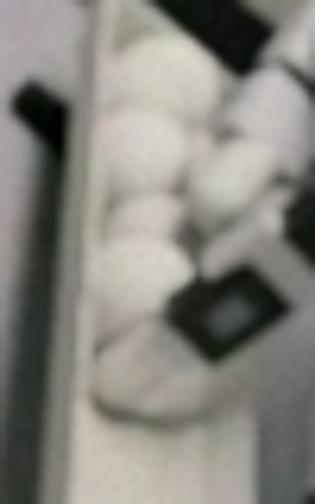

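Request:
move --arm1 '{"joints": {"hand_thumb_mcp": 0.32, "hand_index_mcp": -0.10, "hand_index_pip": -0.42}}'

Scene clock: 735.57 s.
Joint torques (N m): arm1=[2.2 -14.92 6.42 0.62 -1.15 -0.15] | arm2=[1.32 -17.96 12.9 1.77 -0.15 -0.21] | arm3=[1.38 -23.77 12.52 1.18 1.14 -0.09]
Heat: arm1: hottest joint2_rad 33 °C; arm2: hottest joint3_rad 41 °C; arm3: hottest joint3_rad 34 °C.
move: arm1 off_target
Joint velocities: within noise
arm1.joint_positions: joint1_rad=-0.167 joint2_rad=+1.866 joint3_rad=+1.182 joint4_rad=-0.874 joint5_rad=-1.521 joint6_rad=+1.629 hand_index_mcp=-0.123 hand_index_abd=-0.102 hand_index_pip=-0.480 hand_index_dip=+0.683 hand_middle_mcp=+0.745 hand_middle_abd=+0.000 hand_middle_pip=+0.576 hand_middle_dip=+0.696 hand_ring_mcp=+0.747 hand_ring_abd=+0.000 hand_ring_pip=+0.576 hand_ring_dip=+0.696 hand_thumb_cmc=-0.575 hand_thumb_axl=+0.677 hand_thumb_mcp=+0.325 hand_thumb_ipl=+0.172 hand_current_limit=+0.400 hand_speed=-0.900
arm1.joint_status: hand_index_mcp off_target (ended at -0.123, target -0.100); hand_index_pip off_target (ended at -0.480, target -0.420); the others done
arm1.hand_state: blocked,goal,blocked,goal,goal,goal,goal,goal,goal,goal,goal,goal,goal,goal,goal,goal
arm1.index_mcp_current_ma: -20
arm1.index_abd_current_ma: 1
arm1.index_pip_current_ma: -92
arm1.index_dip_current_ma: -7
arm1.middle_mcp_current_ma: -4
arm1.middle_abd_current_ma: 0
arm1.middle_pip_current_ma: 0
arm1.middle_dip_current_ma: 0
arm1.ring_mcp_current_ma: -3
arm1.ring_abd_current_ma: 0
arm1.ring_pip_current_ma: 0
arm1.ring_dip_current_ma: 0
arm1.thumb_cmc_current_ma: -1
arm1.thumb_axl_current_ma: 0
arm1.thumb_mcp_current_ma: 2
arm1.thumb_ipl_current_ma: 2
arm1.hand_goal_index_mcp: -0.100
arm1.hand_goal_index_abd: -0.106
arm1.hand_goal_index_pip: -0.420
arm1.hand_goal_index_dip: 0.696
arm1.hand_goal_middle_mcp: 0.754
arm1.hand_goal_middle_abd: 0.000
arm1.hand_goal_middle_pip: 0.576
arm1.hand_goal_middle_dip: 0.696
arm1.hand_goal_ring_mcp: 0.754
arm1.hand_goal_ring_abd: 0.000
arm1.hand_goal_ring_pip: 0.576
arm1.hand_goal_ring_dip: 0.696
arm1.hand_goal_thumb_cmc: -0.570
arm1.hand_goal_thumb_axl: 0.678
arm1.hand_goal_thumb_mcp: 0.320
arm1.hand_goal_thumb_ipl: 0.168
arm1.hand: x=-1.7099 y=+0.5787 z=+0.8965 quat_wxyz=(-0.493, +0.550, +0.476, -0.477) (m; scene frame)
arm1.hand_target: x=-1.7177 y=+0.5786 z=+0.8904 quat_wxyz=(-0.491, +0.544, +0.484, -0.479) (m; scene frame)
arm1.hand_status: not commanded
arm2: as last shown
arm3.joint_positions: joint1_rad=-1.560 joint2_rad=+2.483 joint3_rad=+2.667 joint4_rad=-1.512 joint5_rad=+1.563 joint6_rad=-1.853 hand_index_mcp=-0.259 hand_index_abd=-0.103 hand_index_pip=+0.078 hand_index_dip=+0.722 hand_middle_mcp=+0.974 hand_middle_abd=-0.001 hand_middle_pip=+0.576 hand_middle_dip=+0.696 hand_ring_mcp=+0.973 hand_ring_abd=-0.001 hand_ring_pip=+0.576 hand_ring_dip=+0.696 hand_thumb_cmc=-0.568 hand_thumb_axl=+0.677 hand_thumb_mcp=+0.183 hand_thumb_ipl=+0.171 hand_current_limit=+0.400 hand_speed=-0.900
arm3.joint_status: not commanded
arm3.hand_state: blocked,goal,blocked,blocked,goal,goal,goal,goal,goal,goal,goal,goal,goal,goal,blocked,blocked
arm3.index_mcp_current_ma: 385
arm3.index_abd_current_ma: 1
arm3.index_pip_current_ma: 72
arm3.index_dip_current_ma: 27
arm3.middle_mcp_current_ma: -3
arm3.middle_abd_current_ma: 0
arm3.middle_pip_current_ma: 0
arm3.middle_dip_current_ma: 0
arm3.ring_mcp_current_ma: -3
arm3.ring_abd_current_ma: 0
arm3.ring_pip_current_ma: 0
arm3.ring_dip_current_ma: 0
arm3.thumb_cmc_current_ma: 1
arm3.thumb_axl_current_ma: 0
arm3.thumb_mcp_current_ma: 370
arm3.thumb_ipl_current_ma: 59
arm3.hand_goal_index_mcp: -0.390
arm3.hand_goal_index_abd: -0.106
arm3.hand_goal_index_pip: 0.030
arm3.hand_goal_index_dip: 0.696
arm3.hand_goal_middle_mcp: 0.980
arm3.hand_goal_middle_abd: 0.000
arm3.hand_goal_middle_pip: 0.576
arm3.hand_goal_middle_dip: 0.696
arm3.hand_goal_ring_mcp: 0.980
arm3.hand_goal_ring_abd: 0.000
arm3.hand_goal_ring_pip: 0.576
arm3.hand_goal_ring_dip: 0.696
arm3.hand_goal_thumb_cmc: -0.570
arm3.hand_goal_thumb_axl: 0.678
arm3.hand_goal_thumb_mcp: 0.080
arm3.hand_goal_thumb_ipl: 0.140
arm3.hand: x=+2.3731 y=-0.1756 z=+1.0442 quat_wxyz=(+0.017, -0.046, +0.708, -0.704) (m; scene frame)
arm3.hand_target: x=+2.3803 y=-0.1748 z=+1.0540 quat_wxyz=(+0.032, -0.032, +0.708, -0.704) (m; scene frame)
arm3.hand_status: not commanded
pictures: none

Request:
move --arm1 '{"joints": {"hand_speed": -0.7, "hand_index_mcp": 0.144, "hand_index_pip": -0.812, "hand_thumb_mcp": 0.34}}'

Request:
move --arm1 '{"joints": {"joint2_rad": 1.77, "joint3_rad": 1.30, "joint4_rad": -1.03, "joint5_rad": -1.52, "joint6_rad": 1.62}, "min_time_s": 2}'

Request:
move --arm1 '{"joints": {"hand_index_mcp": -0.13, "hand_index_pip": -0.42, "joint2_rad": 1.83, "joint3_rad": 1.217, "joint4_rad": -0.935}, "min_time_s": 2}'

Request:
move --arm1 '{"joints": {"joint2_rad": 1.878, "joint3_rad": 1.182, "joint4_rad": -0.862}, "min_time_s": 3}' --cameras '["arm2_cam_wrist"]'

Request:
zoom_image --camera "arm2_cam_wrist" --region '[380, 130, 430, 210]'

Scene clock: 754.73 s.
Joint torques (N m): arm1=[2.2 -15.03 6.42 0.61 -1.24 -0.14] | arm2=[1.2 -17.85 12.89 1.83 -0.15 -0.2] | arm3=[1.38 -23.71 12.51 1.2 1.14 -0.09]
Heat: arm1: hottest joint2_rad 33 °C; arm2: hottest joint3_rad 41 °C; arm3: hottest joint3_rad 35 °C.
move: arm1 done
Joint velocities: within noise
arm1.joint_positions: joint1_rad=-0.167 joint2_rad=+1.866 joint3_rad=+1.182 joint4_rad=-0.874 joint5_rad=-1.520 joint6_rad=+1.629 hand_index_mcp=+0.134 hand_index_abd=-0.103 hand_index_pip=-0.806 hand_index_dip=+0.693 hand_middle_mcp=+0.745 hand_middle_abd=+0.000 hand_middle_pip=+0.576 hand_middle_dip=+0.696 hand_ring_mcp=+0.747 hand_ring_abd=+0.000 hand_ring_pip=+0.576 hand_ring_dip=+0.696 hand_thumb_cmc=-0.574 hand_thumb_axl=+0.677 hand_thumb_mcp=+0.338 hand_thumb_ipl=+0.170 hand_current_limit=+0.400 hand_speed=-0.700
arm1.joint_status: all done
arm1.hand_state: goal,goal,goal,goal,goal,goal,goal,goal,goal,goal,goal,goal,goal,goal,goal,goal
arm1.index_mcp_current_ma: -5
arm1.index_abd_current_ma: 0
arm1.index_pip_current_ma: 2
arm1.index_dip_current_ma: 0
arm1.middle_mcp_current_ma: -4
arm1.middle_abd_current_ma: 0
arm1.middle_pip_current_ma: 0
arm1.middle_dip_current_ma: 0
arm1.ring_mcp_current_ma: -3
arm1.ring_abd_current_ma: 0
arm1.ring_pip_current_ma: 0
arm1.ring_dip_current_ma: 0
arm1.thumb_cmc_current_ma: -1
arm1.thumb_axl_current_ma: 0
arm1.thumb_mcp_current_ma: 0
arm1.thumb_ipl_current_ma: 0
arm1.hand_goal_index_mcp: 0.144
arm1.hand_goal_index_abd: -0.106
arm1.hand_goal_index_pip: -0.812
arm1.hand_goal_index_dip: 0.696
arm1.hand_goal_middle_mcp: 0.754
arm1.hand_goal_middle_abd: 0.000
arm1.hand_goal_middle_pip: 0.576
arm1.hand_goal_middle_dip: 0.696
arm1.hand_goal_ring_mcp: 0.754
arm1.hand_goal_ring_abd: 0.000
arm1.hand_goal_ring_pip: 0.576
arm1.hand_goal_ring_dip: 0.696
arm1.hand_goal_thumb_cmc: -0.570
arm1.hand_goal_thumb_axl: 0.678
arm1.hand_goal_thumb_mcp: 0.340
arm1.hand_goal_thumb_ipl: 0.168
arm1.hand: x=-1.7098 y=+0.5787 z=+0.8962 quat_wxyz=(-0.493, +0.550, +0.477, -0.477) (m; scene frame)
arm1.hand_target: x=-1.7178 y=+0.5786 z=+0.8905 quat_wxyz=(-0.491, +0.543, +0.484, -0.479) (m; scene frame)
arm1.hand_status: not commanded
arm2, arm3: as last shown
pictures: none

Scene clock: 757.17 s.
Joint torques (N m): arm1=[2.26 -17.44 10.78 -0.49 -1.21 -0.14] | arm2=[1.2 -17.55 12.88 1.77 -0.13 -0.22] | arm3=[1.38 -23.71 12.51 1.2 1.14 -0.1]
Heat: arm1: hottest joint2_rad 33 °C; arm2: hottest joint3_rad 41 °C; arm3: hottest joint3_rad 35 °C.
move: arm1 done
Joint velocities: within noise
arm1.joint_positions: joint1_rad=-0.167 joint2_rad=+1.791 joint3_rad=+1.255 joint4_rad=-1.019 joint5_rad=-1.520 joint6_rad=+1.629 hand_index_mcp=+0.134 hand_index_abd=-0.103 hand_index_pip=-0.806 hand_index_dip=+0.693 hand_middle_mcp=+0.745 hand_middle_abd=+0.000 hand_middle_pip=+0.576 hand_middle_dip=+0.696 hand_ring_mcp=+0.747 hand_ring_abd=+0.000 hand_ring_pip=+0.576 hand_ring_dip=+0.696 hand_thumb_cmc=-0.574 hand_thumb_axl=+0.677 hand_thumb_mcp=+0.338 hand_thumb_ipl=+0.170 hand_current_limit=+0.400 hand_speed=-0.700
arm1.joint_status: all done
arm1.hand_state: goal,goal,goal,goal,goal,goal,goal,goal,goal,goal,goal,goal,goal,goal,goal,goal
arm1.index_mcp_current_ma: -5
arm1.index_abd_current_ma: 0
arm1.index_pip_current_ma: 2
arm1.index_dip_current_ma: 0
arm1.middle_mcp_current_ma: -4
arm1.middle_abd_current_ma: 0
arm1.middle_pip_current_ma: 0
arm1.middle_dip_current_ma: 0
arm1.ring_mcp_current_ma: -3
arm1.ring_abd_current_ma: 0
arm1.ring_pip_current_ma: 0
arm1.ring_dip_current_ma: 0
arm1.thumb_cmc_current_ma: -1
arm1.thumb_axl_current_ma: 0
arm1.thumb_mcp_current_ma: 0
arm1.thumb_ipl_current_ma: 0
arm1.hand_goal_index_mcp: 0.144
arm1.hand_goal_index_abd: -0.106
arm1.hand_goal_index_pip: -0.812
arm1.hand_goal_index_dip: 0.696
arm1.hand_goal_middle_mcp: 0.754
arm1.hand_goal_middle_abd: 0.000
arm1.hand_goal_middle_pip: 0.576
arm1.hand_goal_middle_dip: 0.696
arm1.hand_goal_ring_mcp: 0.754
arm1.hand_goal_ring_abd: 0.000
arm1.hand_goal_ring_pip: 0.576
arm1.hand_goal_ring_dip: 0.696
arm1.hand_goal_thumb_cmc: -0.570
arm1.hand_goal_thumb_axl: 0.678
arm1.hand_goal_thumb_mcp: 0.340
arm1.hand_goal_thumb_ipl: 0.168
arm1.hand: x=-1.7096 y=+0.5863 z=+0.9548 quat_wxyz=(-0.494, +0.549, +0.478, -0.476) (m; scene frame)
arm1.hand_target: x=-1.7171 y=+0.5989 z=+0.9784 quat_wxyz=(-0.506, +0.530, +0.499, -0.463) (m; scene frame)
arm1.hand_status: not commanded
arm2, arm3: as last shown
pictures: none

Scene clock: 759.53 s.
Joint torques (N m): arm1=[2.2 -14.97 6.97 0.64 -1.21 -0.14] | arm2=[1.08 -17.61 12.85 1.81 -0.15 -0.2] | arm3=[1.32 -23.65 12.49 1.18 1.14 -0.09]
Heat: arm1: hottest joint2_rad 33 °C; arm2: hottest joint3_rad 41 °C; arm3: hottest joint3_rad 35 °C.
move: arm1 done
Joint velocities: within noise
arm1.joint_positions: joint1_rad=-0.167 joint2_rad=+1.819 joint3_rad=+1.215 joint4_rad=-0.948 joint5_rad=-1.520 joint6_rad=+1.629 hand_index_mcp=-0.130 hand_index_abd=-0.103 hand_index_pip=-0.421 hand_index_dip=+0.693 hand_middle_mcp=+0.745 hand_middle_abd=+0.000 hand_middle_pip=+0.576 hand_middle_dip=+0.696 hand_ring_mcp=+0.747 hand_ring_abd=+0.000 hand_ring_pip=+0.576 hand_ring_dip=+0.696 hand_thumb_cmc=-0.574 hand_thumb_axl=+0.677 hand_thumb_mcp=+0.338 hand_thumb_ipl=+0.170 hand_current_limit=+0.400 hand_speed=-0.700
arm1.joint_status: all done
arm1.hand_state: goal,goal,goal,goal,goal,goal,goal,goal,goal,goal,goal,goal,goal,goal,goal,goal
arm1.index_mcp_current_ma: 0
arm1.index_abd_current_ma: 0
arm1.index_pip_current_ma: 0
arm1.index_dip_current_ma: 0
arm1.middle_mcp_current_ma: -4
arm1.middle_abd_current_ma: 0
arm1.middle_pip_current_ma: 0
arm1.middle_dip_current_ma: 0
arm1.ring_mcp_current_ma: -3
arm1.ring_abd_current_ma: 0
arm1.ring_pip_current_ma: 0
arm1.ring_dip_current_ma: 0
arm1.thumb_cmc_current_ma: -1
arm1.thumb_axl_current_ma: 0
arm1.thumb_mcp_current_ma: 0
arm1.thumb_ipl_current_ma: 0
arm1.hand_goal_index_mcp: -0.130
arm1.hand_goal_index_abd: -0.106
arm1.hand_goal_index_pip: -0.420
arm1.hand_goal_index_dip: 0.696
arm1.hand_goal_middle_mcp: 0.754
arm1.hand_goal_middle_abd: 0.000
arm1.hand_goal_middle_pip: 0.576
arm1.hand_goal_middle_dip: 0.696
arm1.hand_goal_ring_mcp: 0.754
arm1.hand_goal_ring_abd: 0.000
arm1.hand_goal_ring_pip: 0.576
arm1.hand_goal_ring_dip: 0.696
arm1.hand_goal_thumb_cmc: -0.570
arm1.hand_goal_thumb_axl: 0.678
arm1.hand_goal_thumb_mcp: 0.340
arm1.hand_goal_thumb_ipl: 0.168
arm1.hand: x=-1.7098 y=+0.5824 z=+0.9284 quat_wxyz=(-0.495, +0.548, +0.479, -0.475) (m; scene frame)
arm1.hand_target: x=-1.7177 y=+0.5833 z=+0.9234 quat_wxyz=(-0.494, +0.541, +0.486, -0.476) (m; scene frame)
arm1.hand_status: not commanded
arm2, arm3: as last shown
pictures: none

Scene clock: 762.83 s.
Joint torques (N m): arm1=[2.26 -14.27 6.19 0.77 -1.15 -0.15] | arm2=[1.38 -17.55 12.88 1.8 -0.14 -0.2] | arm3=[1.38 -23.71 12.51 1.2 1.14 -0.09]
Heat: arm1: hottest joint2_rad 33 °C; arm2: hottest joint3_rad 41 °C; arm3: hottest joint3_rad 35 °C.
move: arm1 done
Joint velocities: within noise
arm1.joint_positions: joint1_rad=-0.167 joint2_rad=+1.857 joint3_rad=+1.186 joint4_rad=-0.878 joint5_rad=-1.521 joint6_rad=+1.629 hand_index_mcp=-0.143 hand_index_abd=-0.103 hand_index_pip=-0.434 hand_index_dip=+0.689 hand_middle_mcp=+0.745 hand_middle_abd=+0.000 hand_middle_pip=+0.576 hand_middle_dip=+0.696 hand_ring_mcp=+0.747 hand_ring_abd=+0.000 hand_ring_pip=+0.576 hand_ring_dip=+0.696 hand_thumb_cmc=-0.574 hand_thumb_axl=+0.677 hand_thumb_mcp=+0.338 hand_thumb_ipl=+0.170 hand_current_limit=+0.400 hand_speed=-0.700
arm1.joint_status: all done
arm1.hand_state: goal,goal,goal,goal,goal,goal,goal,goal,goal,goal,goal,goal,goal,goal,goal,goal
arm1.index_mcp_current_ma: -8
arm1.index_abd_current_ma: 0
arm1.index_pip_current_ma: -8
arm1.index_dip_current_ma: -2
arm1.middle_mcp_current_ma: -4
arm1.middle_abd_current_ma: 0
arm1.middle_pip_current_ma: 0
arm1.middle_dip_current_ma: 0
arm1.ring_mcp_current_ma: -3
arm1.ring_abd_current_ma: 0
arm1.ring_pip_current_ma: 0
arm1.ring_dip_current_ma: 0
arm1.thumb_cmc_current_ma: -1
arm1.thumb_axl_current_ma: 0
arm1.thumb_mcp_current_ma: 0
arm1.thumb_ipl_current_ma: 0
arm1.hand_goal_index_mcp: -0.130
arm1.hand_goal_index_abd: -0.106
arm1.hand_goal_index_pip: -0.420
arm1.hand_goal_index_dip: 0.696
arm1.hand_goal_middle_mcp: 0.754
arm1.hand_goal_middle_abd: 0.000
arm1.hand_goal_middle_pip: 0.576
arm1.hand_goal_middle_dip: 0.696
arm1.hand_goal_ring_mcp: 0.754
arm1.hand_goal_ring_abd: 0.000
arm1.hand_goal_ring_pip: 0.576
arm1.hand_goal_ring_dip: 0.696
arm1.hand_goal_thumb_cmc: -0.570
arm1.hand_goal_thumb_axl: 0.678
arm1.hand_goal_thumb_mcp: 0.340
arm1.hand_goal_thumb_ipl: 0.168
arm1.hand: x=-1.7098 y=+0.5806 z=+0.9019 quat_wxyz=(-0.496, +0.547, +0.479, -0.474) (m; scene frame)
arm1.hand_target: x=-1.7177 y=+0.5787 z=+0.8905 quat_wxyz=(-0.491, +0.544, +0.484, -0.479) (m; scene frame)
arm1.hand_status: not commanded
arm2, arm3: as last shown
pictures: arm2_cam_wrist
camera_calibration:
arm2_cam_wrist: T_world_to_cam=[[-0.228978, 0.809889, 0.540046, -0.972504], [0.703138, 0.521271, -0.483604, 1.14865], [-0.673176, 0.268992, -0.688823, 0.385884], [0, 0, 0, 1]] pos_world=[-0.77057, 0.0850644, 1.34649]

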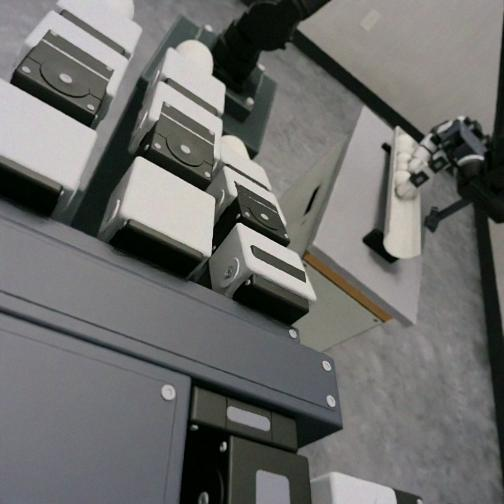

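Scaled by 6.300.

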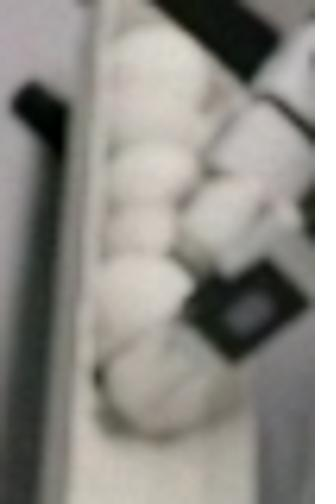

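Request:
move --arm1 '{"joints": {"hand_speed": -0.9, "hand_index_mcp": -0.20}}'

Scene clock: 798.17 s.
Joint torques (N m): arm1=[2.26 -14.92 6.37 0.61 -1.14 -0.14] | arm2=[1.55 -18.02 12.83 1.76 -0.13 -0.21] | arm3=[1.38 -23.71 12.49 1.2 1.14 -0.09]
Heat: arm1: hottest joint2_rad 33 °C; arm2: hottest joint3_rad 41 °C; arm3: hottest joint3_rad 35 °C.
move: arm1 done
Joint velocities: within noise
arm1.joint_positions: joint1_rad=-0.166 joint2_rad=+1.866 joint3_rad=+1.182 joint4_rad=-0.874 joint5_rad=-1.521 joint6_rad=+1.629 hand_index_mcp=-0.201 hand_index_abd=-0.106 hand_index_pip=-0.425 hand_index_dip=+0.693 hand_middle_mcp=+0.745 hand_middle_abd=+0.000 hand_middle_pip=+0.576 hand_middle_dip=+0.696 hand_ring_mcp=+0.747 hand_ring_abd=+0.000 hand_ring_pip=+0.576 hand_ring_dip=+0.696 hand_thumb_cmc=-0.574 hand_thumb_axl=+0.677 hand_thumb_mcp=+0.342 hand_thumb_ipl=+0.170 hand_current_limit=+0.400 hand_speed=-0.900
arm1.joint_status: all done
arm1.hand_state: goal,goal,goal,goal,goal,goal,goal,goal,goal,goal,goal,goal,goal,goal,goal,goal
arm1.index_mcp_current_ma: 0
arm1.index_abd_current_ma: 0
arm1.index_pip_current_ma: -1
arm1.index_dip_current_ma: -1
arm1.middle_mcp_current_ma: -4
arm1.middle_abd_current_ma: 0
arm1.middle_pip_current_ma: 0
arm1.middle_dip_current_ma: 0
arm1.ring_mcp_current_ma: -3
arm1.ring_abd_current_ma: 0
arm1.ring_pip_current_ma: 0
arm1.ring_dip_current_ma: 0
arm1.thumb_cmc_current_ma: -1
arm1.thumb_axl_current_ma: 0
arm1.thumb_mcp_current_ma: 0
arm1.thumb_ipl_current_ma: 0
arm1.hand_goal_index_mcp: -0.200
arm1.hand_goal_index_abd: -0.106
arm1.hand_goal_index_pip: -0.420
arm1.hand_goal_index_dip: 0.696
arm1.hand_goal_middle_mcp: 0.754
arm1.hand_goal_middle_abd: 0.000
arm1.hand_goal_middle_pip: 0.576
arm1.hand_goal_middle_dip: 0.696
arm1.hand_goal_ring_mcp: 0.754
arm1.hand_goal_ring_abd: 0.000
arm1.hand_goal_ring_pip: 0.576
arm1.hand_goal_ring_dip: 0.696
arm1.hand_goal_thumb_cmc: -0.570
arm1.hand_goal_thumb_axl: 0.678
arm1.hand_goal_thumb_mcp: 0.340
arm1.hand_goal_thumb_ipl: 0.168
arm1.hand: x=-1.7103 y=+0.5788 z=+0.8967 quat_wxyz=(-0.493, +0.549, +0.477, -0.477) (m; scene frame)
arm1.hand_target: x=-1.7177 y=+0.5786 z=+0.8904 quat_wxyz=(-0.491, +0.544, +0.484, -0.479) (m; scene frame)
arm1.hand_status: not commanded
arm2, arm3: as last shown
pictures: none

Request:
move --arm1 '{"joints": {"hand_thumb_mcp": 0.20}}'

Request:
move --arm1 '{"joints": {"hand_index_mcp": -0.21, "hand_thumb_mcp": 0.12}}'

Scene clock: 801.13 s.
Joint torques (N m): arm1=[2.14 -14.92 6.39 0.58 -1.17 -0.14] | arm2=[1.08 -17.67 12.88 1.74 -0.13 -0.21] | arm3=[1.44 -23.71 12.51 1.18 1.14 -0.09]
Heat: arm1: hottest joint2_rad 32 °C; arm2: hottest joint3_rad 41 °C; arm3: hottest joint3_rad 35 °C.
move: arm1 off_target
Joint velocities: within noise
arm1.joint_positions: joint1_rad=-0.166 joint2_rad=+1.866 joint3_rad=+1.182 joint4_rad=-0.874 joint5_rad=-1.520 joint6_rad=+1.629 hand_index_mcp=-0.190 hand_index_abd=-0.105 hand_index_pip=-0.424 hand_index_dip=+0.693 hand_middle_mcp=+0.745 hand_middle_abd=+0.000 hand_middle_pip=+0.576 hand_middle_dip=+0.696 hand_ring_mcp=+0.747 hand_ring_abd=+0.000 hand_ring_pip=+0.576 hand_ring_dip=+0.696 hand_thumb_cmc=-0.577 hand_thumb_axl=+0.677 hand_thumb_mcp=+0.309 hand_thumb_ipl=+0.190 hand_current_limit=+0.400 hand_speed=-0.900
arm1.joint_status: hand_thumb_mcp off_target (ended at +0.309, target +0.200)
arm1.hand_state: goal,goal,goal,goal,goal,goal,goal,goal,goal,goal,goal,goal,goal,goal,blocked,blocked
arm1.index_mcp_current_ma: 5
arm1.index_abd_current_ma: 0
arm1.index_pip_current_ma: -1
arm1.index_dip_current_ma: -1
arm1.middle_mcp_current_ma: -4
arm1.middle_abd_current_ma: 0
arm1.middle_pip_current_ma: 0
arm1.middle_dip_current_ma: 0
arm1.ring_mcp_current_ma: -3
arm1.ring_abd_current_ma: 0
arm1.ring_pip_current_ma: 0
arm1.ring_dip_current_ma: 0
arm1.thumb_cmc_current_ma: -3
arm1.thumb_axl_current_ma: 0
arm1.thumb_mcp_current_ma: 384
arm1.thumb_ipl_current_ma: 27
arm1.hand_goal_index_mcp: -0.200
arm1.hand_goal_index_abd: -0.106
arm1.hand_goal_index_pip: -0.420
arm1.hand_goal_index_dip: 0.696
arm1.hand_goal_middle_mcp: 0.754
arm1.hand_goal_middle_abd: 0.000
arm1.hand_goal_middle_pip: 0.576
arm1.hand_goal_middle_dip: 0.696
arm1.hand_goal_ring_mcp: 0.754
arm1.hand_goal_ring_abd: 0.000
arm1.hand_goal_ring_pip: 0.576
arm1.hand_goal_ring_dip: 0.696
arm1.hand_goal_thumb_cmc: -0.570
arm1.hand_goal_thumb_axl: 0.678
arm1.hand_goal_thumb_mcp: 0.200
arm1.hand_goal_thumb_ipl: 0.168
arm1.hand: x=-1.7102 y=+0.5788 z=+0.8965 quat_wxyz=(-0.493, +0.550, +0.477, -0.477) (m; scene frame)
arm1.hand_target: x=-1.7177 y=+0.5786 z=+0.8904 quat_wxyz=(-0.491, +0.544, +0.484, -0.479) (m; scene frame)
arm1.hand_status: not commanded
arm2, arm3: as last shown
pictures: none

Scene clock: 801.57 s.
Joint torques (N m): arm1=[2.2 -14.92 6.43 0.61 -1.17 -0.14] | arm2=[1.26 -17.55 12.88 1.83 -0.14 -0.22] | arm3=[1.44 -23.71 12.52 1.17 1.14 -0.09]
Heat: arm1: hottest joint2_rad 32 °C; arm2: hottest joint3_rad 41 °C; arm3: hottest joint3_rad 35 °C.
move: arm1 off_target
Joint velocities: within noise
arm1.joint_positions: joint1_rad=-0.166 joint2_rad=+1.866 joint3_rad=+1.182 joint4_rad=-0.874 joint5_rad=-1.520 joint6_rad=+1.629 hand_index_mcp=-0.190 hand_index_abd=-0.105 hand_index_pip=-0.424 hand_index_dip=+0.693 hand_middle_mcp=+0.745 hand_middle_abd=+0.000 hand_middle_pip=+0.576 hand_middle_dip=+0.696 hand_ring_mcp=+0.747 hand_ring_abd=+0.000 hand_ring_pip=+0.576 hand_ring_dip=+0.696 hand_thumb_cmc=-0.577 hand_thumb_axl=+0.677 hand_thumb_mcp=+0.309 hand_thumb_ipl=+0.190 hand_current_limit=+0.400 hand_speed=-0.900
arm1.joint_status: hand_index_mcp off_target (ended at -0.190, target -0.210); hand_thumb_mcp off_target (ended at +0.309, target +0.120)
arm1.hand_state: blocked,goal,goal,goal,goal,goal,goal,goal,goal,goal,goal,goal,goal,goal,blocked,blocked
arm1.index_mcp_current_ma: 16
arm1.index_abd_current_ma: 0
arm1.index_pip_current_ma: -1
arm1.index_dip_current_ma: -1
arm1.middle_mcp_current_ma: -4
arm1.middle_abd_current_ma: 0
arm1.middle_pip_current_ma: 0
arm1.middle_dip_current_ma: 0
arm1.ring_mcp_current_ma: -3
arm1.ring_abd_current_ma: 0
arm1.ring_pip_current_ma: 0
arm1.ring_dip_current_ma: 0
arm1.thumb_cmc_current_ma: -3
arm1.thumb_axl_current_ma: 0
arm1.thumb_mcp_current_ma: 385
arm1.thumb_ipl_current_ma: 27
arm1.hand_goal_index_mcp: -0.210
arm1.hand_goal_index_abd: -0.106
arm1.hand_goal_index_pip: -0.420
arm1.hand_goal_index_dip: 0.696
arm1.hand_goal_middle_mcp: 0.754
arm1.hand_goal_middle_abd: 0.000
arm1.hand_goal_middle_pip: 0.576
arm1.hand_goal_middle_dip: 0.696
arm1.hand_goal_ring_mcp: 0.754
arm1.hand_goal_ring_abd: 0.000
arm1.hand_goal_ring_pip: 0.576
arm1.hand_goal_ring_dip: 0.696
arm1.hand_goal_thumb_cmc: -0.570
arm1.hand_goal_thumb_axl: 0.678
arm1.hand_goal_thumb_mcp: 0.120
arm1.hand_goal_thumb_ipl: 0.168
arm1.hand: x=-1.7102 y=+0.5788 z=+0.8965 quat_wxyz=(-0.493, +0.550, +0.477, -0.477) (m; scene frame)
arm1.hand_target: x=-1.7177 y=+0.5786 z=+0.8904 quat_wxyz=(-0.491, +0.544, +0.484, -0.479) (m; scene frame)
arm1.hand_status: not commanded
arm2.joint_positions: joint1_rad=+1.309 joint2_rad=+2.085 joint3_rad=+2.032 joint4_rad=-0.096 joint5_rad=-0.401 joint6_rad=+0.009 hand_index_mcp=+0.959 hand_index_abd=+0.001 hand_index_pip=+0.576 hand_index_dip=+0.694 hand_middle_mcp=+0.758 hand_middle_abd=-0.002 hand_middle_pip=+0.576 hand_middle_dip=+0.694 hand_ring_mcp=+0.760 hand_ring_abd=+0.001 hand_ring_pip=+0.576 hand_ring_dip=+0.693 hand_thumb_cmc=+0.722 hand_thumb_axl=+0.677 hand_thumb_mcp=+0.226 hand_thumb_ipl=+0.168 hand_current_limit=+0.400 hand_speed=-0.600
arm2.joint_status: not commanded
arm2.hand_state: goal,goal,goal,goal,goal,goal,goal,goal,goal,goal,goal,goal,goal,goal,goal,goal
arm2.index_mcp_current_ma: 44
arm2.index_abd_current_ma: 2
arm2.index_pip_current_ma: 1
arm2.index_dip_current_ma: -10
arm2.middle_mcp_current_ma: 41
arm2.middle_abd_current_ma: -7
arm2.middle_pip_current_ma: 0
arm2.middle_dip_current_ma: -10
arm2.ring_mcp_current_ma: 47
arm2.ring_abd_current_ma: 2
arm2.ring_pip_current_ma: 0
arm2.ring_dip_current_ma: -12
arm2.thumb_cmc_current_ma: 35
arm2.thumb_axl_current_ma: -4
arm2.thumb_mcp_current_ma: -2
arm2.thumb_ipl_current_ma: -2
arm2.hand_goal_index_mcp: 0.950
arm2.hand_goal_index_abd: 0.000
arm2.hand_goal_index_pip: 0.576
arm2.hand_goal_index_dip: 0.696
arm2.hand_goal_middle_mcp: 0.750
arm2.hand_goal_middle_abd: 0.000
arm2.hand_goal_middle_pip: 0.576
arm2.hand_goal_middle_dip: 0.696
arm2.hand_goal_ring_mcp: 0.750
arm2.hand_goal_ring_abd: 0.000
arm2.hand_goal_ring_pip: 0.576
arm2.hand_goal_ring_dip: 0.696
arm2.hand_goal_thumb_cmc: 0.714
arm2.hand_goal_thumb_axl: 0.678
arm2.hand_goal_thumb_mcp: 0.226
arm2.hand_goal_thumb_ipl: 0.168
arm2.hand: x=-0.8999 y=+0.1208 z=+1.3003 quat_wxyz=(-0.525, -0.562, +0.495, +0.404) (m; scene frame)
arm2.hand_target: x=-0.9005 y=+0.1285 z=+1.3291 quat_wxyz=(-0.530, -0.555, +0.481, +0.424) (m; scene frame)
arm2.hand_status: not commanded
arm3: as last shown
pictures: none

Request:
move --arm1 '{"joints": {"hand_index_mcp": -0.31}}' --cameras '["arm2_cam_wrist"]'

Request:
zoom_image --camera "arm2_cam_wrist" --region '[380, 130, 430, 210]'

Scene clock: 807.40 s.
Joint torques (N m): arm1=[2.14 -14.92 6.41 0.62 -1.1 -0.13] | arm2=[1.26 -17.61 12.93 1.84 -0.15 -0.2] | arm3=[1.38 -23.77 12.52 1.2 1.14 -0.09]
Heat: arm1: hottest joint2_rad 32 °C; arm2: hottest joint3_rad 41 °C; arm3: hottest joint3_rad 35 °C.
move: arm1 off_target
Joint velocities: within noise
arm1.joint_positions: joint1_rad=-0.166 joint2_rad=+1.866 joint3_rad=+1.182 joint4_rad=-0.874 joint5_rad=-1.523 joint6_rad=+1.629 hand_index_mcp=-0.205 hand_index_abd=-0.105 hand_index_pip=-0.415 hand_index_dip=+0.697 hand_middle_mcp=+0.745 hand_middle_abd=+0.000 hand_middle_pip=+0.576 hand_middle_dip=+0.696 hand_ring_mcp=+0.747 hand_ring_abd=+0.000 hand_ring_pip=+0.576 hand_ring_dip=+0.696 hand_thumb_cmc=-0.578 hand_thumb_axl=+0.678 hand_thumb_mcp=+0.309 hand_thumb_ipl=+0.196 hand_current_limit=+0.400 hand_speed=-0.900
arm1.joint_status: hand_index_mcp off_target (ended at -0.205, target -0.310)
arm1.hand_state: blocked,goal,goal,goal,goal,goal,goal,goal,goal,goal,goal,goal,goal,goal,blocked,blocked
arm1.index_mcp_current_ma: 256
arm1.index_abd_current_ma: 0
arm1.index_pip_current_ma: 1
arm1.index_dip_current_ma: 0
arm1.middle_mcp_current_ma: -4
arm1.middle_abd_current_ma: 0
arm1.middle_pip_current_ma: 0
arm1.middle_dip_current_ma: 0
arm1.ring_mcp_current_ma: -3
arm1.ring_abd_current_ma: 0
arm1.ring_pip_current_ma: 0
arm1.ring_dip_current_ma: 0
arm1.thumb_cmc_current_ma: -3
arm1.thumb_axl_current_ma: 0
arm1.thumb_mcp_current_ma: 385
arm1.thumb_ipl_current_ma: 42
arm1.hand_goal_index_mcp: -0.310
arm1.hand_goal_index_abd: -0.106
arm1.hand_goal_index_pip: -0.420
arm1.hand_goal_index_dip: 0.696
arm1.hand_goal_middle_mcp: 0.754
arm1.hand_goal_middle_abd: 0.000
arm1.hand_goal_middle_pip: 0.576
arm1.hand_goal_middle_dip: 0.696
arm1.hand_goal_ring_mcp: 0.754
arm1.hand_goal_ring_abd: 0.000
arm1.hand_goal_ring_pip: 0.576
arm1.hand_goal_ring_dip: 0.696
arm1.hand_goal_thumb_cmc: -0.570
arm1.hand_goal_thumb_axl: 0.678
arm1.hand_goal_thumb_mcp: 0.120
arm1.hand_goal_thumb_ipl: 0.168
arm1.hand: x=-1.7104 y=+0.5788 z=+0.8969 quat_wxyz=(-0.494, +0.549, +0.477, -0.478) (m; scene frame)
arm1.hand_target: x=-1.7177 y=+0.5786 z=+0.8904 quat_wxyz=(-0.491, +0.544, +0.484, -0.479) (m; scene frame)
arm1.hand_status: not commanded
arm2: as last shown
arm3.joint_positions: joint1_rad=-1.560 joint2_rad=+2.483 joint3_rad=+2.667 joint4_rad=-1.512 joint5_rad=+1.563 joint6_rad=-1.853 hand_index_mcp=-0.259 hand_index_abd=-0.103 hand_index_pip=+0.078 hand_index_dip=+0.722 hand_middle_mcp=+0.974 hand_middle_abd=-0.001 hand_middle_pip=+0.576 hand_middle_dip=+0.696 hand_ring_mcp=+0.973 hand_ring_abd=-0.001 hand_ring_pip=+0.576 hand_ring_dip=+0.696 hand_thumb_cmc=-0.568 hand_thumb_axl=+0.677 hand_thumb_mcp=+0.183 hand_thumb_ipl=+0.171 hand_current_limit=+0.400 hand_speed=-0.900
arm3.joint_status: not commanded
arm3.hand_state: blocked,goal,blocked,blocked,goal,goal,goal,goal,goal,goal,goal,goal,goal,goal,blocked,blocked
arm3.index_mcp_current_ma: 385
arm3.index_abd_current_ma: 1
arm3.index_pip_current_ma: 72
arm3.index_dip_current_ma: 27
arm3.middle_mcp_current_ma: -3
arm3.middle_abd_current_ma: 0
arm3.middle_pip_current_ma: 0
arm3.middle_dip_current_ma: 0
arm3.ring_mcp_current_ma: -3
arm3.ring_abd_current_ma: 0
arm3.ring_pip_current_ma: 0
arm3.ring_dip_current_ma: 0
arm3.thumb_cmc_current_ma: 1
arm3.thumb_axl_current_ma: 0
arm3.thumb_mcp_current_ma: 370
arm3.thumb_ipl_current_ma: 59
arm3.hand_goal_index_mcp: -0.390
arm3.hand_goal_index_abd: -0.106
arm3.hand_goal_index_pip: 0.030
arm3.hand_goal_index_dip: 0.696
arm3.hand_goal_middle_mcp: 0.980
arm3.hand_goal_middle_abd: 0.000
arm3.hand_goal_middle_pip: 0.576
arm3.hand_goal_middle_dip: 0.696
arm3.hand_goal_ring_mcp: 0.980
arm3.hand_goal_ring_abd: 0.000
arm3.hand_goal_ring_pip: 0.576
arm3.hand_goal_ring_dip: 0.696
arm3.hand_goal_thumb_cmc: -0.570
arm3.hand_goal_thumb_axl: 0.678
arm3.hand_goal_thumb_mcp: 0.080
arm3.hand_goal_thumb_ipl: 0.140
arm3.hand: x=+2.3731 y=-0.1756 z=+1.0442 quat_wxyz=(+0.017, -0.046, +0.708, -0.704) (m; scene frame)
arm3.hand_target: x=+2.3803 y=-0.1748 z=+1.0540 quat_wxyz=(+0.032, -0.032, +0.708, -0.704) (m; scene frame)
arm3.hand_status: not commanded
pictures: arm2_cam_wrist
camera_calibration:
arm2_cam_wrist: T_world_to_cam=[[-0.228978, 0.809889, 0.540046, -0.972504], [0.703138, 0.521271, -0.483604, 1.14865], [-0.673176, 0.268992, -0.688823, 0.385884], [0, 0, 0, 1]] pos_world=[-0.77057, 0.0850644, 1.34649]

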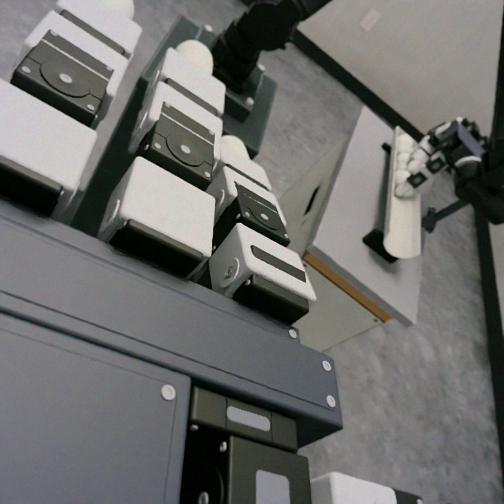

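Scaled by 6.300.

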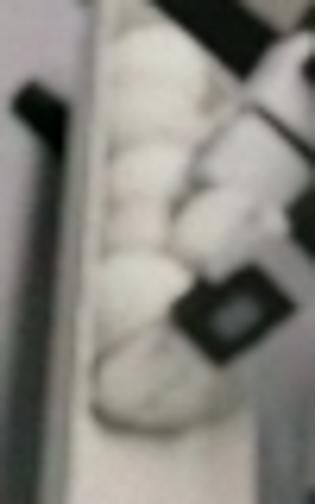

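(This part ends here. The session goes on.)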